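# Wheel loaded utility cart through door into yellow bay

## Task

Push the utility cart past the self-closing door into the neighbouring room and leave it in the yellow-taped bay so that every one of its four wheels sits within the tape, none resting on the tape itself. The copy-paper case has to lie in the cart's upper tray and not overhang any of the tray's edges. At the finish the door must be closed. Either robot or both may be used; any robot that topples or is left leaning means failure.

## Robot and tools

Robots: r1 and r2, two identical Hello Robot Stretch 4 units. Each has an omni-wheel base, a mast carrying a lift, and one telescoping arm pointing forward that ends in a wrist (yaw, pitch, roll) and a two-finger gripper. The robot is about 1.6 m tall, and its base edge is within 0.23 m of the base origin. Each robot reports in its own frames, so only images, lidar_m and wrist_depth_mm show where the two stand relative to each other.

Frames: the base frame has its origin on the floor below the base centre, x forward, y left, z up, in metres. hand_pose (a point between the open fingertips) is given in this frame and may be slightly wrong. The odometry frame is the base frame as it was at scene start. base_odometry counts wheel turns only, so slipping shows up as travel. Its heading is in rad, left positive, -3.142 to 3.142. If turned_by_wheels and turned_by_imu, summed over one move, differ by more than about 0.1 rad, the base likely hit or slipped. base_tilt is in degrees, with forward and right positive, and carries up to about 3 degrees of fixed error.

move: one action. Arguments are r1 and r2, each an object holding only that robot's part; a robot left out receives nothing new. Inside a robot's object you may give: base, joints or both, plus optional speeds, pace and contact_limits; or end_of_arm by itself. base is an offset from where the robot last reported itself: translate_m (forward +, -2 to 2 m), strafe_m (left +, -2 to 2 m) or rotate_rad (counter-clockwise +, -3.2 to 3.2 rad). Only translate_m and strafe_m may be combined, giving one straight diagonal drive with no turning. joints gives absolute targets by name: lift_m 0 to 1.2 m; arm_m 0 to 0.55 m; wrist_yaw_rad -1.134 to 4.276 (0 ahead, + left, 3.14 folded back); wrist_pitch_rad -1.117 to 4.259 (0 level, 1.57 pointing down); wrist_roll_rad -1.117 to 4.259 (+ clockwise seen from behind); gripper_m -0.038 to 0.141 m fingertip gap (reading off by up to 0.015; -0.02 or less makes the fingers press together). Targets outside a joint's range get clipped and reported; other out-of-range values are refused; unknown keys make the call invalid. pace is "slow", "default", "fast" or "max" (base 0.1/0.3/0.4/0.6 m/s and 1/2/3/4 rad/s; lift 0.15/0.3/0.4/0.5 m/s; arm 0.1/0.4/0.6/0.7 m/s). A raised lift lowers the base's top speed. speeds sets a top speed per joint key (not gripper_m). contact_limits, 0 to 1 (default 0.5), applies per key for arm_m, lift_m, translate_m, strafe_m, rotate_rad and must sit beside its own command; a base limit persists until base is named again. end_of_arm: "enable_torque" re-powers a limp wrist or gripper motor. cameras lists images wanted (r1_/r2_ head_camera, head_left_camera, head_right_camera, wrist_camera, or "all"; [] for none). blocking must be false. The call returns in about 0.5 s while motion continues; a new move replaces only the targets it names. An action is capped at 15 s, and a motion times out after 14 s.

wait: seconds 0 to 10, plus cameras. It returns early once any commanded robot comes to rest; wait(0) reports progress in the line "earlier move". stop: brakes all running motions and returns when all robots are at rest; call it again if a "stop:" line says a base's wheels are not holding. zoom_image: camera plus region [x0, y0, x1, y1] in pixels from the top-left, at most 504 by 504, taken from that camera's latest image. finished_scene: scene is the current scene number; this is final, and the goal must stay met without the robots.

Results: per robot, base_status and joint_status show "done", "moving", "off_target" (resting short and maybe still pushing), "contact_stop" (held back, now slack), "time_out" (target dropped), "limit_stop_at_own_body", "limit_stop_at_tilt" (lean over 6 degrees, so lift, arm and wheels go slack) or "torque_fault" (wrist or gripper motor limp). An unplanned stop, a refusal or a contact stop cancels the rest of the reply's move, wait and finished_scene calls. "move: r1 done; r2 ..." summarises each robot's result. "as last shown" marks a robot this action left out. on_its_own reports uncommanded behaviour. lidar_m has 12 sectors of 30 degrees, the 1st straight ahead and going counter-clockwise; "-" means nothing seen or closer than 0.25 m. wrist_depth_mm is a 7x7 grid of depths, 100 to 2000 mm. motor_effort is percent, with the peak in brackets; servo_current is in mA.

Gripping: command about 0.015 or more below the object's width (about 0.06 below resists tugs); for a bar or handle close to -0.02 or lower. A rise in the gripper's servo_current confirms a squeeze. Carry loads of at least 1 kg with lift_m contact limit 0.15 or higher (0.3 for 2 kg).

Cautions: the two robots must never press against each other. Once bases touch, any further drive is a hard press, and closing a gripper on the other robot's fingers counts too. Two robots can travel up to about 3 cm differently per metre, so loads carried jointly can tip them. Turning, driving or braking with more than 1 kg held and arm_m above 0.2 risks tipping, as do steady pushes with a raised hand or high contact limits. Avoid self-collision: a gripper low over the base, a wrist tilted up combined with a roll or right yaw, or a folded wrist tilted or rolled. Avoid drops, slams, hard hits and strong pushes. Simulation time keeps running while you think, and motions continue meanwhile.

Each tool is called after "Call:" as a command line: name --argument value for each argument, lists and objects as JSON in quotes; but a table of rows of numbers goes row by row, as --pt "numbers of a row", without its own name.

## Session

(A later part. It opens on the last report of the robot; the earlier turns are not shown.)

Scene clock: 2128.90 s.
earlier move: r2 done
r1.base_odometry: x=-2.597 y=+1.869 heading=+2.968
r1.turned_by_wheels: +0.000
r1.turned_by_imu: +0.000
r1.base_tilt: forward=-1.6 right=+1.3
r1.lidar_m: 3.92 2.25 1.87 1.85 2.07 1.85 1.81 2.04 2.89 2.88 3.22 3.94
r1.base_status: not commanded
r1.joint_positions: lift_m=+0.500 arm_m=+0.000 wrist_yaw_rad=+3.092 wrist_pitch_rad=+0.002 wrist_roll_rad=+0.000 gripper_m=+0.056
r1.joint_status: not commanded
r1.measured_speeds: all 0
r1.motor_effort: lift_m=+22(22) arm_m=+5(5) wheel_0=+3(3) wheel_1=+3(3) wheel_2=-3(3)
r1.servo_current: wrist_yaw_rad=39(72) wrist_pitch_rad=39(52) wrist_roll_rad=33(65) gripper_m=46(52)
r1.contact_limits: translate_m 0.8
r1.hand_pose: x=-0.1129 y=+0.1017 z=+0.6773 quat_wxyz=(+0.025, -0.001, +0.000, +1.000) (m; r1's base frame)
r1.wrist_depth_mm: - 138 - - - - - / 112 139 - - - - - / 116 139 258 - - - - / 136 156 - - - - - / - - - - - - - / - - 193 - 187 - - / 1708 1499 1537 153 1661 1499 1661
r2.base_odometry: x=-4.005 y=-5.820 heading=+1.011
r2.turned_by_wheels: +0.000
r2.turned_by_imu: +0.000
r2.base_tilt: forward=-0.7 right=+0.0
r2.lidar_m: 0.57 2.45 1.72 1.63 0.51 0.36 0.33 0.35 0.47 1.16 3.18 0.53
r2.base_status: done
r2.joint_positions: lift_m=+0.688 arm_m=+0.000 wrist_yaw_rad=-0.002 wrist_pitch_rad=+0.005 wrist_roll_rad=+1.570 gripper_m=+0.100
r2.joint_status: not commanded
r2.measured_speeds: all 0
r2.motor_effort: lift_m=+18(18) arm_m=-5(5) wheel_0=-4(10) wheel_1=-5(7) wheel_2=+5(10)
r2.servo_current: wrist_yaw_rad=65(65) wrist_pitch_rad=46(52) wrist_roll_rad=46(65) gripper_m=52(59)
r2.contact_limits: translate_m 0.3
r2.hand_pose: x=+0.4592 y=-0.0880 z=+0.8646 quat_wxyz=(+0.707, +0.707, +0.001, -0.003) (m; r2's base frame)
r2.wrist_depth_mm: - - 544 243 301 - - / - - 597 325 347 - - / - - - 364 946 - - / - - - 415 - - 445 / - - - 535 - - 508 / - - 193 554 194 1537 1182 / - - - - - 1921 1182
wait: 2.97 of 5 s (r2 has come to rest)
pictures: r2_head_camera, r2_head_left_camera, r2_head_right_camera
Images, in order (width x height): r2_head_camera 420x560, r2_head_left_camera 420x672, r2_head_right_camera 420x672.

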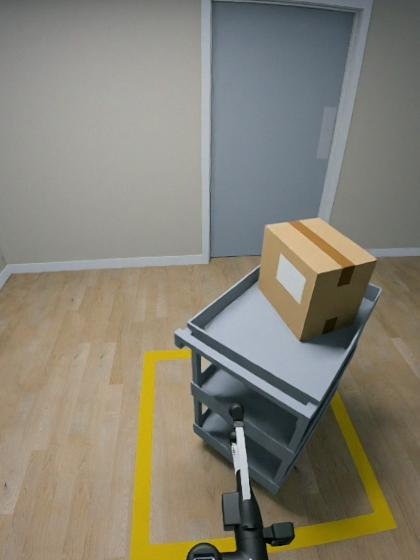

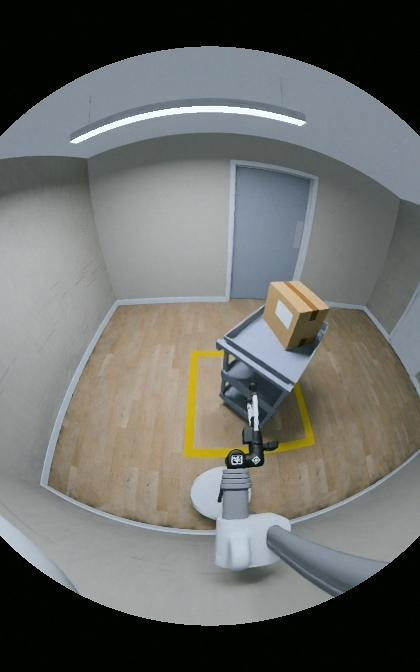

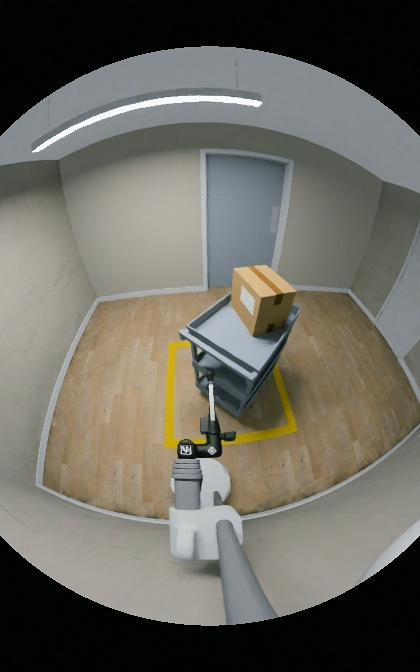

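Call:
move --blocking false --cameras '[]' --r2 '{"base":{"rotate_rad":1.657},"pace":"slow"}'

Call:
wait --seconds 5 --cameras '[]'

Call:
move --blocking false --cameras '[]' --r2 '{"base":{"translate_m":-1.3,"strafe_m":-0.05},"contact_limits":{"translate_m":0.3}}'

Call:
wait --seconds 8 --cameras '["r2_head_camera","r2_head_left_camera","r2_head_right_camera"]'

Scene clock: 2168.63 s.
move: r2 moving
r1: as last shown
r1.lidar_m: 3.92 2.24 1.87 1.84 2.08 1.87 1.84 2.02 2.89 2.88 3.22 3.95
r1.servo_current: wrist_yaw_rad=46(65) wrist_pitch_rad=39(52) wrist_roll_rad=59(65) gripper_m=39(46)
r1.contact_limits: translate_m 0.8
r1.wrist_depth_mm: - 138 - - - - - / 112 138 - - - - - / 116 139 258 - - - - / 137 156 - - - - - / - - - - - - - / - - 193 - 187 - - / 1708 1499 1499 153 1618 1499 1708
r2.base_odometry: x=-4.005 y=-5.820 heading=+1.137
r2.turned_by_wheels: +0.125
r2.turned_by_imu: +0.122
r2.base_tilt: forward=-0.7 right=+0.0
r2.lidar_m: 0.61 2.16 1.63 1.07 0.46 0.33 0.32 0.36 0.53 1.94 3.29 0.53
r2.base_status: rotate_rad moving
r2.joint_positions: lift_m=+0.688 arm_m=+0.000 wrist_yaw_rad=-0.002 wrist_pitch_rad=+0.005 wrist_roll_rad=+1.570 gripper_m=+0.100
r2.joint_status: not commanded
r2.measured_speeds: translate_m=+0.001 strafe_m=+0.000 rotate_rad=+0.490 lift_m=+0.000 arm_m=+0.000 wrist_yaw_rad=+0.000 wrist_pitch_rad=+0.000 wrist_roll_rad=+0.000
r2.motor_effort: lift_m=+18(18) arm_m=-5(5) wheel_0=-4(8) wheel_1=-8(8) wheel_2=-8(10)
r2.servo_current: wrist_yaw_rad=46(52) wrist_pitch_rad=52(52) wrist_roll_rad=46(52) gripper_m=52(59)
r2.hand_pose: x=+0.4592 y=-0.0880 z=+0.8646 quat_wxyz=(+0.707, +0.707, +0.001, -0.003) (m; r2's base frame)
r2.wrist_depth_mm: - - 580 310 325 - - / - - - 349 917 - - / - - - 402 - - - / - - - 525 - - 492 / - - - - - 1756 1160 / - - 193 - 194 1499 1205 / - - - - - 1863 1229
pictures: none
No camera images: "cameras" was empty.

Scene clock: 2171.07 s.
earlier move: r2 done
r1.base_odometry: x=-2.597 y=+1.869 heading=+2.968
r1.turned_by_wheels: +0.000
r1.turned_by_imu: +0.000
r1.base_tilt: forward=-1.6 right=+1.3
r1.lidar_m: 3.93 2.25 1.87 1.85 2.08 1.86 1.83 2.03 2.90 2.89 3.22 3.96
r1.base_status: not commanded
r1.joint_positions: lift_m=+0.500 arm_m=+0.000 wrist_yaw_rad=+3.092 wrist_pitch_rad=+0.002 wrist_roll_rad=+0.000 gripper_m=+0.056
r1.joint_status: not commanded
r1.measured_speeds: all 0
r1.motor_effort: lift_m=+22(22) arm_m=+5(5) wheel_0=+2(3) wheel_1=+3(3) wheel_2=-3(3)
r1.servo_current: wrist_yaw_rad=39(65) wrist_pitch_rad=39(52) wrist_roll_rad=52(65) gripper_m=39(52)
r1.contact_limits: translate_m 0.8
r1.hand_pose: x=-0.1129 y=+0.1017 z=+0.6773 quat_wxyz=(+0.025, -0.001, +0.000, +1.000) (m; r1's base frame)
r1.wrist_depth_mm: - 138 - - - - - / 111 139 - - - - - / 116 139 257 - - - - / 136 156 - - - - - / - - - - - - - / - - 194 - 187 - - / 1708 1499 1499 153 1576 1499 1618
r2.base_odometry: x=-4.005 y=-5.820 heading=+2.667
r2.turned_by_wheels: +1.531
r2.turned_by_imu: +1.490
r2.base_tilt: forward=-0.7 right=+0.0
r2.lidar_m: 1.22 0.49 0.34 0.32 0.35 0.51 1.55 3.21 0.51 0.61 2.27 1.66
r2.base_status: done
r2.joint_positions: lift_m=+0.688 arm_m=+0.000 wrist_yaw_rad=-0.002 wrist_pitch_rad=+0.005 wrist_roll_rad=+1.570 gripper_m=+0.100
r2.joint_status: not commanded
r2.measured_speeds: all 0
r2.motor_effort: lift_m=+18(18) arm_m=-5(5) wheel_0=-4(10) wheel_1=-5(8) wheel_2=-5(11)
r2.servo_current: wrist_yaw_rad=46(65) wrist_pitch_rad=46(52) wrist_roll_rad=46(59) gripper_m=52(59)
r2.hand_pose: x=+0.4592 y=-0.0880 z=+0.8646 quat_wxyz=(+0.707, +0.707, +0.001, -0.003) (m; r2's base frame)
r2.wrist_depth_mm: - - - - - 1336 1160 / - - - - - 1366 1182 / - - - - - 1336 1182 / - - - - - 1397 1205 / - - - - - 1397 1205 / - - 188 - 185 - 1138 / - - - - - - -
wait: 2.43 of 5 s (r2 has come to rest)
pictures: none
No camera images: "cameras" was empty.

Scene clock: 2171.57 s.
move: r2 moving
r1: as last shown
r1.lidar_m: 3.92 2.26 1.85 1.86 2.04 1.84 1.84 2.04 2.90 2.88 3.22 3.95
r1.motor_effort: lift_m=+22(22) arm_m=+5(5) wheel_0=+3(3) wheel_1=+3(3) wheel_2=-3(3)
r1.servo_current: wrist_yaw_rad=39(72) wrist_pitch_rad=52(52) wrist_roll_rad=39(59) gripper_m=39(46)
r1.contact_limits: translate_m 0.8
r1.wrist_depth_mm: - 138 - - - - - / 112 139 - - - - - / 116 139 257 - - - - / 136 156 - - - - - / - - - - - - - / - - 193 - 187 - - / 1708 1499 1499 153 1618 1430 1618
r2.base_odometry: x=-3.977 y=-5.833 heading=+2.667
r2.turned_by_wheels: +0.000
r2.turned_by_imu: +0.000
r2.base_tilt: forward=-0.6 right=+0.1
r2.lidar_m: 1.22 0.49 0.35 0.33 0.36 0.52 1.55 3.18 0.50 0.57 2.26 1.72
r2.base_status: translate_m moving; strafe_m moving
r2.joint_positions: lift_m=+0.688 arm_m=+0.000 wrist_yaw_rad=-0.002 wrist_pitch_rad=+0.005 wrist_roll_rad=+1.570 gripper_m=+0.100
r2.joint_status: not commanded
r2.measured_speeds: translate_m=-0.122 strafe_m=-0.002 rotate_rad=+0.002 lift_m=+0.000 arm_m=+0.000 wrist_yaw_rad=+0.000 wrist_pitch_rad=+0.000 wrist_roll_rad=+0.000
r2.motor_effort: lift_m=+18(18) arm_m=-5(5) wheel_0=-8(9) wheel_1=-10(10) wheel_2=+11(12)
r2.servo_current: wrist_yaw_rad=46(52) wrist_pitch_rad=39(46) wrist_roll_rad=52(59) gripper_m=46(59)
r2.contact_limits: translate_m 0.3
r2.hand_pose: x=+0.4592 y=-0.0880 z=+0.8646 quat_wxyz=(+0.707, +0.707, +0.001, -0.003) (m; r2's base frame)
r2.wrist_depth_mm: - - - - - - 1182 / - - - - - 1397 1205 / - - - - - 1366 1182 / - - - - - 1397 1205 / - - - - - 1430 1182 / - - 188 - 185 1366 1138 / - - - - - - -
pictures: none
No camera images: "cameras" was empty.

Scene clock: 2176.90 s.
earlier move: r2 done
r1.base_odometry: x=-2.597 y=+1.869 heading=+2.968
r1.turned_by_wheels: +0.000
r1.turned_by_imu: +0.000
r1.base_tilt: forward=-1.6 right=+1.3
r1.lidar_m: 3.90 2.26 1.86 1.83 2.09 1.84 1.82 2.02 2.91 2.86 3.21 3.96
r1.base_status: not commanded
r1.joint_positions: lift_m=+0.500 arm_m=+0.000 wrist_yaw_rad=+3.092 wrist_pitch_rad=+0.002 wrist_roll_rad=+0.000 gripper_m=+0.056
r1.joint_status: not commanded
r1.measured_speeds: all 0
r1.motor_effort: lift_m=+22(22) arm_m=+5(5) wheel_0=+3(3) wheel_1=+3(3) wheel_2=-3(3)
r1.servo_current: wrist_yaw_rad=59(72) wrist_pitch_rad=46(52) wrist_roll_rad=46(65) gripper_m=39(46)
r1.contact_limits: translate_m 0.8
r1.hand_pose: x=-0.1129 y=+0.1017 z=+0.6773 quat_wxyz=(+0.025, -0.001, +0.000, +1.000) (m; r1's base frame)
r1.wrist_depth_mm: - 138 - - - - - / 112 139 - - - - - / 116 139 255 - - - - / 137 156 - - - - - / - - - - - - - / - - 193 - 187 - - / 1708 1499 1499 153 1661 1464 1708
r2.base_odometry: x=-2.826 y=-6.369 heading=+2.667
r2.turned_by_wheels: +0.000
r2.turned_by_imu: +0.000
r2.base_tilt: forward=-0.7 right=+0.0
r2.lidar_m: 1.52 0.60 0.42 0.39 0.44 0.63 1.82 1.92 2.47 2.37 0.95 0.97
r2.base_status: done
r2.joint_positions: lift_m=+0.688 arm_m=+0.000 wrist_yaw_rad=-0.002 wrist_pitch_rad=+0.005 wrist_roll_rad=+1.570 gripper_m=+0.100
r2.joint_status: not commanded
r2.measured_speeds: all 0
r2.motor_effort: lift_m=+18(18) arm_m=-5(5) wheel_0=-3(9) wheel_1=-4(10) wheel_2=+3(14)
r2.servo_current: wrist_yaw_rad=46(65) wrist_pitch_rad=46(59) wrist_roll_rad=52(59) gripper_m=52(65)
r2.contact_limits: translate_m 0.3
r2.hand_pose: x=+0.4592 y=-0.0880 z=+0.8646 quat_wxyz=(+0.707, +0.707, +0.001, -0.003) (m; r2's base frame)
r2.wrist_depth_mm: - - - - - 1397 1160 / - - - - - 1708 1182 / - - - - - 1708 1255 / - - - - - 1756 1205 / - - - - - 1708 1205 / - - 189 - 185 1430 1205 / - - - - - - 1078
wait: 5.33 of 8 s (r2 has come to rest)
pictures: r2_head_camera, r2_head_left_camera, r2_head_right_camera
Images, in order (width x height): r2_head_camera 420x560, r2_head_left_camera 420x672, r2_head_right_camera 420x672.

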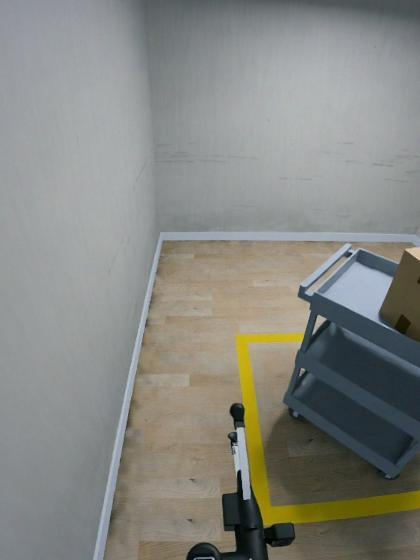

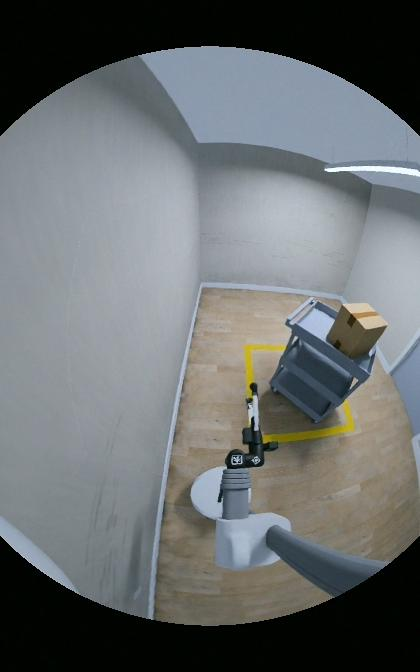

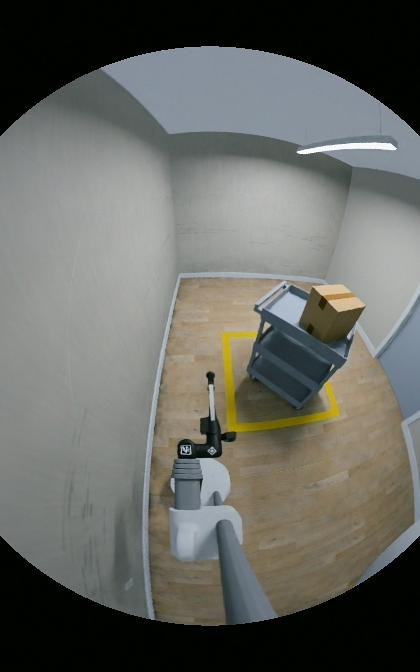

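Call:
move --blocking false --cameras '[]' --r2 '{"base":{"strafe_m":-0.5},"contact_limits":{"strafe_m":0.3}}'

Call:
wait --seconds 6 --cameras '["r2_head_camera"]'

Call:
zoom_image --camera "r2_head_camera" --region '[60, 230, 400, 560]'

Scene clock: 2181.20 s.
move: r2 moving
r1: as last shown
r1.lidar_m: 3.93 2.28 1.88 1.86 2.06 1.86 1.84 2.03 2.89 2.89 3.22 3.96
r1.servo_current: wrist_yaw_rad=65(65) wrist_pitch_rad=33(46) wrist_roll_rad=46(59) gripper_m=39(52)
r1.contact_limits: translate_m 0.8
r1.wrist_depth_mm: - 138 - - - - - / 112 139 - - - - - / 116 139 256 - - - - / 136 156 - - - - - / - - - - - - - / - - 194 - 187 - - / 1708 1537 1499 153 1618 1499 1661
r2.base_odometry: x=-2.810 y=-6.337 heading=+2.667
r2.turned_by_wheels: +0.000
r2.turned_by_imu: +0.000
r2.base_tilt: forward=-0.7 right=+0.1
r2.lidar_m: 1.61 0.65 0.46 0.43 0.47 0.70 1.82 1.90 2.43 2.34 0.92 0.94
r2.base_status: strafe_m moving
r2.joint_positions: lift_m=+0.688 arm_m=+0.000 wrist_yaw_rad=-0.002 wrist_pitch_rad=+0.005 wrist_roll_rad=+1.570 gripper_m=+0.100
r2.joint_status: not commanded
r2.measured_speeds: translate_m=+0.001 strafe_m=-0.141 rotate_rad=-0.005 lift_m=+0.000 arm_m=+0.000 wrist_yaw_rad=+0.000 wrist_pitch_rad=+0.000 wrist_roll_rad=+0.000
r2.motor_effort: lift_m=+18(18) arm_m=-5(5) wheel_0=+11(13) wheel_1=-12(12) wheel_2=+0(2)
r2.servo_current: wrist_yaw_rad=39(59) wrist_pitch_rad=39(52) wrist_roll_rad=46(65) gripper_m=52(59)
r2.contact_limits: strafe_m 0.3
r2.hand_pose: x=+0.4592 y=-0.0880 z=+0.8646 quat_wxyz=(+0.707, +0.707, +0.001, -0.003) (m; r2's base frame)
r2.wrist_depth_mm: - - - - - 699 1160 / - - - - - 1661 1182 / - - - - - 1708 1205 / - - - - - 1756 1205 / - - - - - 1708 1205 / - - 189 - 186 1464 1205 / - - - - - - 1138
pictures: none
No camera images: "cameras" was empty.

Scene clock: 2183.70 s.
earlier move: r2 done
r1.base_odometry: x=-2.597 y=+1.869 heading=+2.968
r1.turned_by_wheels: +0.000
r1.turned_by_imu: +0.000
r1.base_tilt: forward=-1.6 right=+1.3
r1.lidar_m: 3.91 2.28 1.86 1.84 2.09 1.85 1.82 2.04 2.89 2.89 3.22 3.92
r1.base_status: not commanded
r1.joint_positions: lift_m=+0.500 arm_m=+0.000 wrist_yaw_rad=+3.092 wrist_pitch_rad=+0.002 wrist_roll_rad=+0.000 gripper_m=+0.056
r1.joint_status: not commanded
r1.measured_speeds: all 0
r1.motor_effort: lift_m=+22(22) arm_m=+5(5) wheel_0=+2(3) wheel_1=+3(3) wheel_2=-3(3)
r1.servo_current: wrist_yaw_rad=59(65) wrist_pitch_rad=46(52) wrist_roll_rad=52(72) gripper_m=39(52)
r1.contact_limits: translate_m 0.8
r1.hand_pose: x=-0.1129 y=+0.1017 z=+0.6773 quat_wxyz=(+0.025, -0.001, +0.000, +1.000) (m; r1's base frame)
r1.wrist_depth_mm: - 138 - - - - - / 112 138 - - - - - / 116 139 256 - - - - / 136 156 - - - - - / - - - - - - - / - - 194 - 188 - - / 1661 1537 1537 154 1576 1499 1661
r2.base_odometry: x=-2.598 y=-5.925 heading=+2.667
r2.turned_by_wheels: +0.000
r2.turned_by_imu: +0.000
r2.base_tilt: forward=-0.7 right=+0.1
r2.lidar_m: 0.72 1.31 0.96 0.91 0.95 1.37 1.82 1.91 1.93 1.88 2.06 0.60
r2.base_status: done
r2.joint_positions: lift_m=+0.688 arm_m=+0.000 wrist_yaw_rad=-0.002 wrist_pitch_rad=+0.005 wrist_roll_rad=+1.570 gripper_m=+0.100
r2.joint_status: not commanded
r2.measured_speeds: all 0
r2.motor_effort: lift_m=+18(18) arm_m=-5(5) wheel_0=+2(13) wheel_1=-3(13) wheel_2=-1(2)
r2.servo_current: wrist_yaw_rad=59(59) wrist_pitch_rad=39(52) wrist_roll_rad=46(65) gripper_m=46(59)
r2.contact_limits: strafe_m 0.3
r2.hand_pose: x=+0.4592 y=-0.0880 z=+0.8646 quat_wxyz=(+0.707, +0.707, +0.001, -0.003) (m; r2's base frame)
r2.wrist_depth_mm: - - 459 345 - - - / - 452 445 392 - - - / - - 559 462 - - - / - - - 539 - 866 517 / - - - - - 788 1078 / - - 193 741 193 1537 1205 / - - - - - 1708 1182
wait: 2.50 of 6 s (r2 has come to rest)
pictures: r2_head_camera
Images, in order (width x height): r2_head_camera 420x560.

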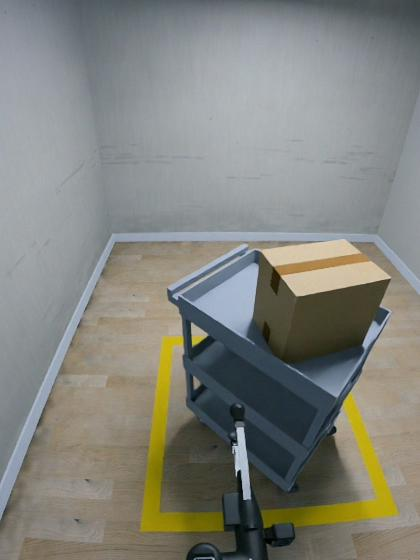

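Scaled by 1.482 from the camera's 420x560 image, which has a finer 1200x1600 frame.

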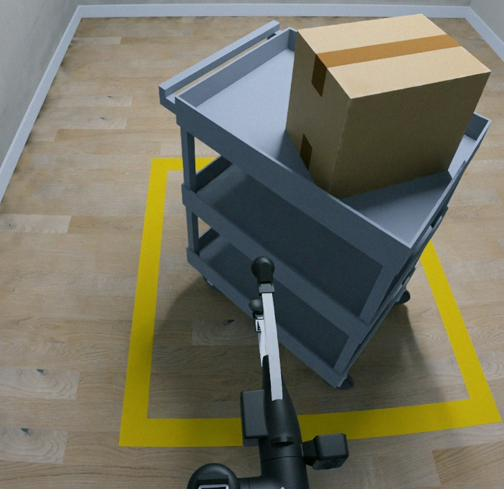

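Call:
zoom_image --camera "r2_head_camera" --region '[250, 420, 390, 540]'

Scaled by 3.600 from the camera's 420x560 image, which has a finer 1200x1600 frame.

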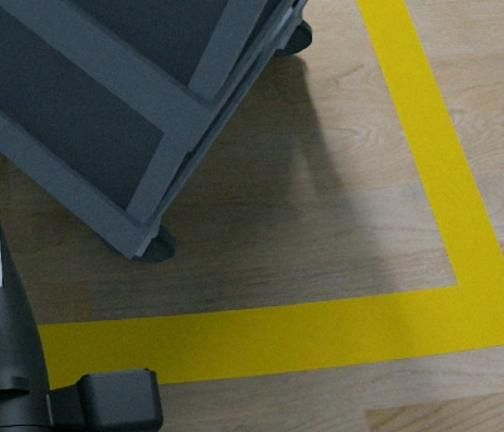

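Call:
finished_scene --scene 1

The scene is finished: the task was done.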